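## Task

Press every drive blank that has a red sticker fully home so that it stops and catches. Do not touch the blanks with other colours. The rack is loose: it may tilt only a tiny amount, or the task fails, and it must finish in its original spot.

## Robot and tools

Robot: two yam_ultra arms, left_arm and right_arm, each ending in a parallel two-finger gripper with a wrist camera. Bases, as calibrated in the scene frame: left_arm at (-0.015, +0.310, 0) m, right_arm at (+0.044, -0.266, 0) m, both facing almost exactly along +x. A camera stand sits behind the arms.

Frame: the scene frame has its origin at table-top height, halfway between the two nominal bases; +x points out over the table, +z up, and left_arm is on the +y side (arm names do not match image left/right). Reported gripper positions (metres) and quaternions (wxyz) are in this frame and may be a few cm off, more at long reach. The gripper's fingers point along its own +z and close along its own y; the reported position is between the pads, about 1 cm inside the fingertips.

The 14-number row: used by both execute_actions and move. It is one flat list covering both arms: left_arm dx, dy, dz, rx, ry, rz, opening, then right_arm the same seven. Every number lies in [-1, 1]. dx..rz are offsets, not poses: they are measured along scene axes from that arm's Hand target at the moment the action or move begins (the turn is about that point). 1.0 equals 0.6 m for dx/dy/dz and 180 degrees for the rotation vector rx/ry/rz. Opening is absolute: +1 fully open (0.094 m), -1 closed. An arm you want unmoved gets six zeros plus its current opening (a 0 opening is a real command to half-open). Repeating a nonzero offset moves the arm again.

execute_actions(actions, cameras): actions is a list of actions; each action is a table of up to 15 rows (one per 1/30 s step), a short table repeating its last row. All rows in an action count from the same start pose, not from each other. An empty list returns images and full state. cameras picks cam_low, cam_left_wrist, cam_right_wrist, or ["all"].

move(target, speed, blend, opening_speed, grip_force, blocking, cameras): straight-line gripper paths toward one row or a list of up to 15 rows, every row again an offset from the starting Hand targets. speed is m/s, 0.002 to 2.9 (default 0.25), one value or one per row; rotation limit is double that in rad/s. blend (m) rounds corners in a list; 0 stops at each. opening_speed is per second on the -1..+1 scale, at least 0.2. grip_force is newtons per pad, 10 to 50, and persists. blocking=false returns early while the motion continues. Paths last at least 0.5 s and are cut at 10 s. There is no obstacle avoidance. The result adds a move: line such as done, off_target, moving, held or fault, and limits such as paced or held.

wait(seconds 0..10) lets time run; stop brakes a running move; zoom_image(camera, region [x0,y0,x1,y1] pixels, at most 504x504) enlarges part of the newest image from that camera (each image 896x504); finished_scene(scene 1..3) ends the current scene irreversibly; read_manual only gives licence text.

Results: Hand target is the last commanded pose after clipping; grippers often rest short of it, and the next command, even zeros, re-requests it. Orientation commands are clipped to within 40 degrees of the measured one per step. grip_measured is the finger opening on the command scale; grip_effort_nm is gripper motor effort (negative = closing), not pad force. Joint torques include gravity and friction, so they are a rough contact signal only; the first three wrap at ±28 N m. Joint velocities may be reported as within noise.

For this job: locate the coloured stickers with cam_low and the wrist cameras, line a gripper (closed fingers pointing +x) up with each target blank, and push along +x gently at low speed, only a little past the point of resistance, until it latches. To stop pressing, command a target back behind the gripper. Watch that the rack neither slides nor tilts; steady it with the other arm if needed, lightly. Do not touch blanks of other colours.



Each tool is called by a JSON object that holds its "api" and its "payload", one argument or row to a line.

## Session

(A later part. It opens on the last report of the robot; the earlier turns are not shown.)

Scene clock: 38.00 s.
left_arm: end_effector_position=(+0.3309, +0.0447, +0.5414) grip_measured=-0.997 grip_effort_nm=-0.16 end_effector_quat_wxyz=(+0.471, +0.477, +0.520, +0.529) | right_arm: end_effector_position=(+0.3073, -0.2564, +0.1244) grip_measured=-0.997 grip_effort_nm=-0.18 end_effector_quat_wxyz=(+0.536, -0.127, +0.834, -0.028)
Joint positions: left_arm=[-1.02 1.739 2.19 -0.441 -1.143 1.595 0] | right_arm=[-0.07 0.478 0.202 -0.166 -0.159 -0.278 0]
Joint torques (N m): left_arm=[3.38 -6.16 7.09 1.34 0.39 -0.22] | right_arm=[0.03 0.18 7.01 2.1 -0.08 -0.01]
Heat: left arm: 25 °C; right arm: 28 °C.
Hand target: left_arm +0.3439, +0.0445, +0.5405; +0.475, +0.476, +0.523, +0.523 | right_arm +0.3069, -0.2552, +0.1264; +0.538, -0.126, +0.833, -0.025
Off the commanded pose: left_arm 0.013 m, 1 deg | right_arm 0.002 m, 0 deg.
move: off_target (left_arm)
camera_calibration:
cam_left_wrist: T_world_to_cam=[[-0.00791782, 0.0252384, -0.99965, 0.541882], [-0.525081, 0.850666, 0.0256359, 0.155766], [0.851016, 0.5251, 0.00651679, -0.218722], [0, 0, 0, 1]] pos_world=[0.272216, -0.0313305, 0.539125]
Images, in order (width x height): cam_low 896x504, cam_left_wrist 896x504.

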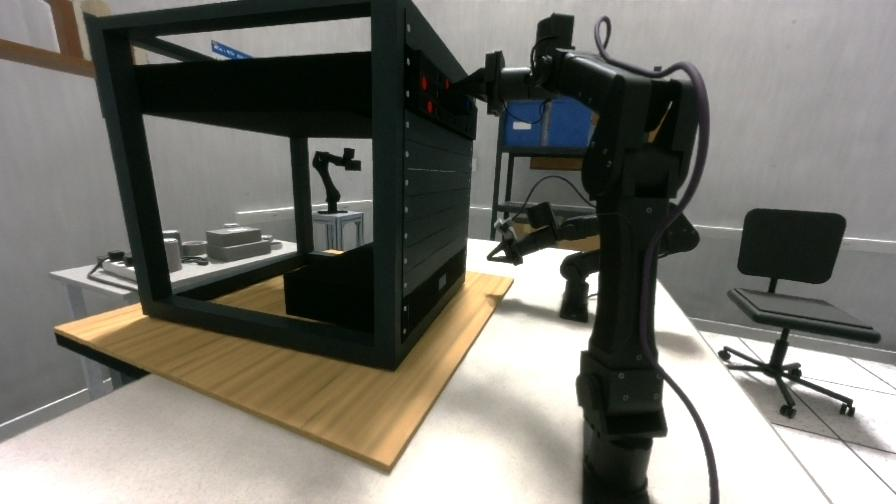

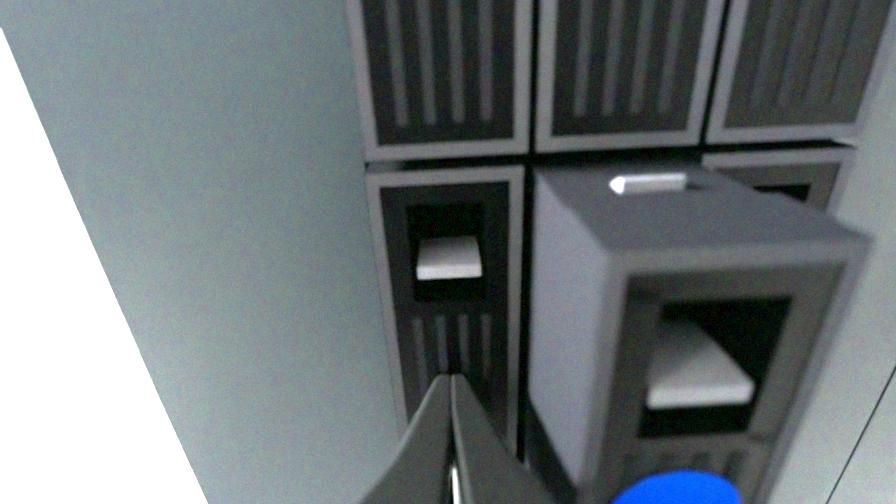

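{"api": "move", "payload": {
  "target": [
    [0.008,0,0,0,0,0,-1,0,0,0,0,0,0,-1],
    [-0.19,-0.02,0,0,0,0,-1,0,0,0,0,0,0,-1]
  ],
  "speed": [0.04,0.15],
  "cameras": ["cam_left_wrist","cam_low"]
}}

{"api": "zoom_image", "payload": {
  "camera": "cam_low",
  "region": [390, 20, 520, 150]
}}

Scene clock: 41.10 s.
left_arm: end_effector_position=(+0.2332, +0.0186, +0.5337) grip_measured=-0.997 grip_effort_nm=-0.15 end_effector_quat_wxyz=(+0.467, +0.493, +0.509, +0.529) | right_arm: end_effector_position=(+0.3073, -0.2564, +0.1244) grip_measured=-0.997 grip_effort_nm=-0.18 end_effector_quat_wxyz=(+0.536, -0.127, +0.834, -0.028)
Joint positions: left_arm=[-1.331 1.661 2.083 -0.453 -1.432 1.586 0] | right_arm=[-0.07 0.478 0.202 -0.166 -0.159 -0.278 0]
Joint torques (N m): left_arm=[-0.08 -9.8 4.08 1.31 -0.22 -0.21] | right_arm=[0.02 0.2 6.98 2.1 -0.07 -0.02]
Heat: left arm: 25 °C; right arm: 28 °C.
Hand target: left_arm +0.2298, +0.0326, +0.5406; +0.475, +0.476, +0.523, +0.523 | right_arm +0.3069, -0.2552, +0.1264; +0.538, -0.126, +0.833, -0.025
Off the commanded pose: left_arm 0.016 m, 3 deg | right_arm 0.002 m, 0 deg.
move: off_target (left_arm)
camera_calibration:
cam_left_wrist: T_world_to_cam=[[-0.0185224, 0.0557147, -0.998275, 0.53538], [-0.505404, 0.86097, 0.057429, 0.105166], [0.862684, 0.505596, 0.0122111, -0.127221], [0, 0, 0, 1]] pos_world=[0.17282, -0.0560511, 0.52997]
Images, in order (width x height): cam_low 896x504, cam_left_wrist 896x504.

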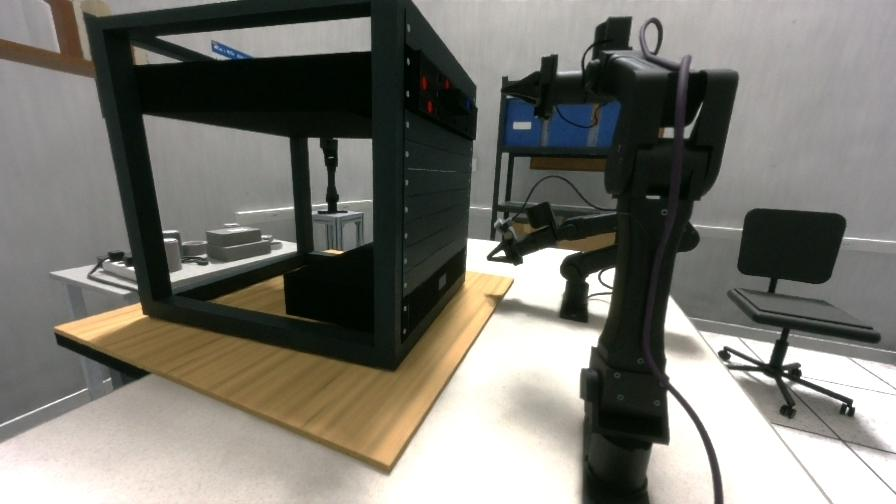

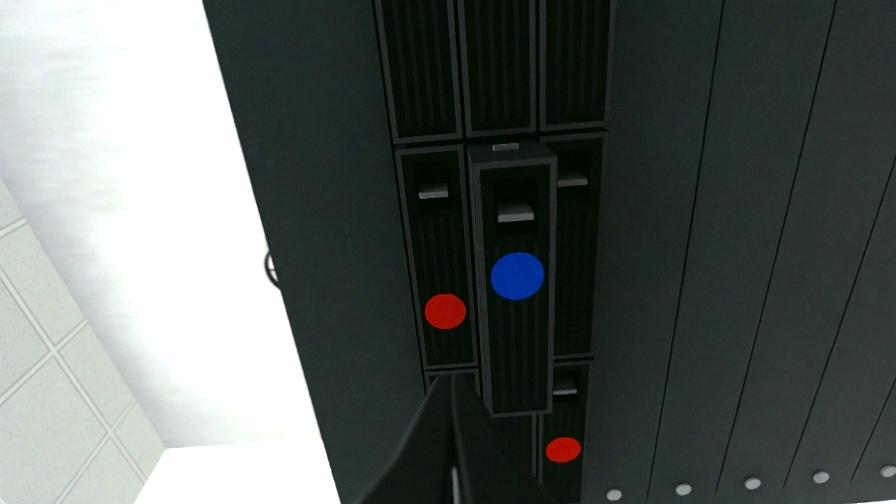

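Scaled by 3.877 from the camera's 896x504 image, which has a finer 1280x720 frame.

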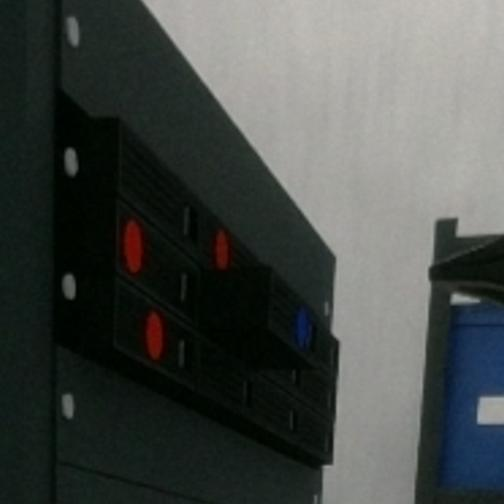

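{"api": "finished_scene", "payload": {
  "scene": 3
}}

The scene is finished: the task was done.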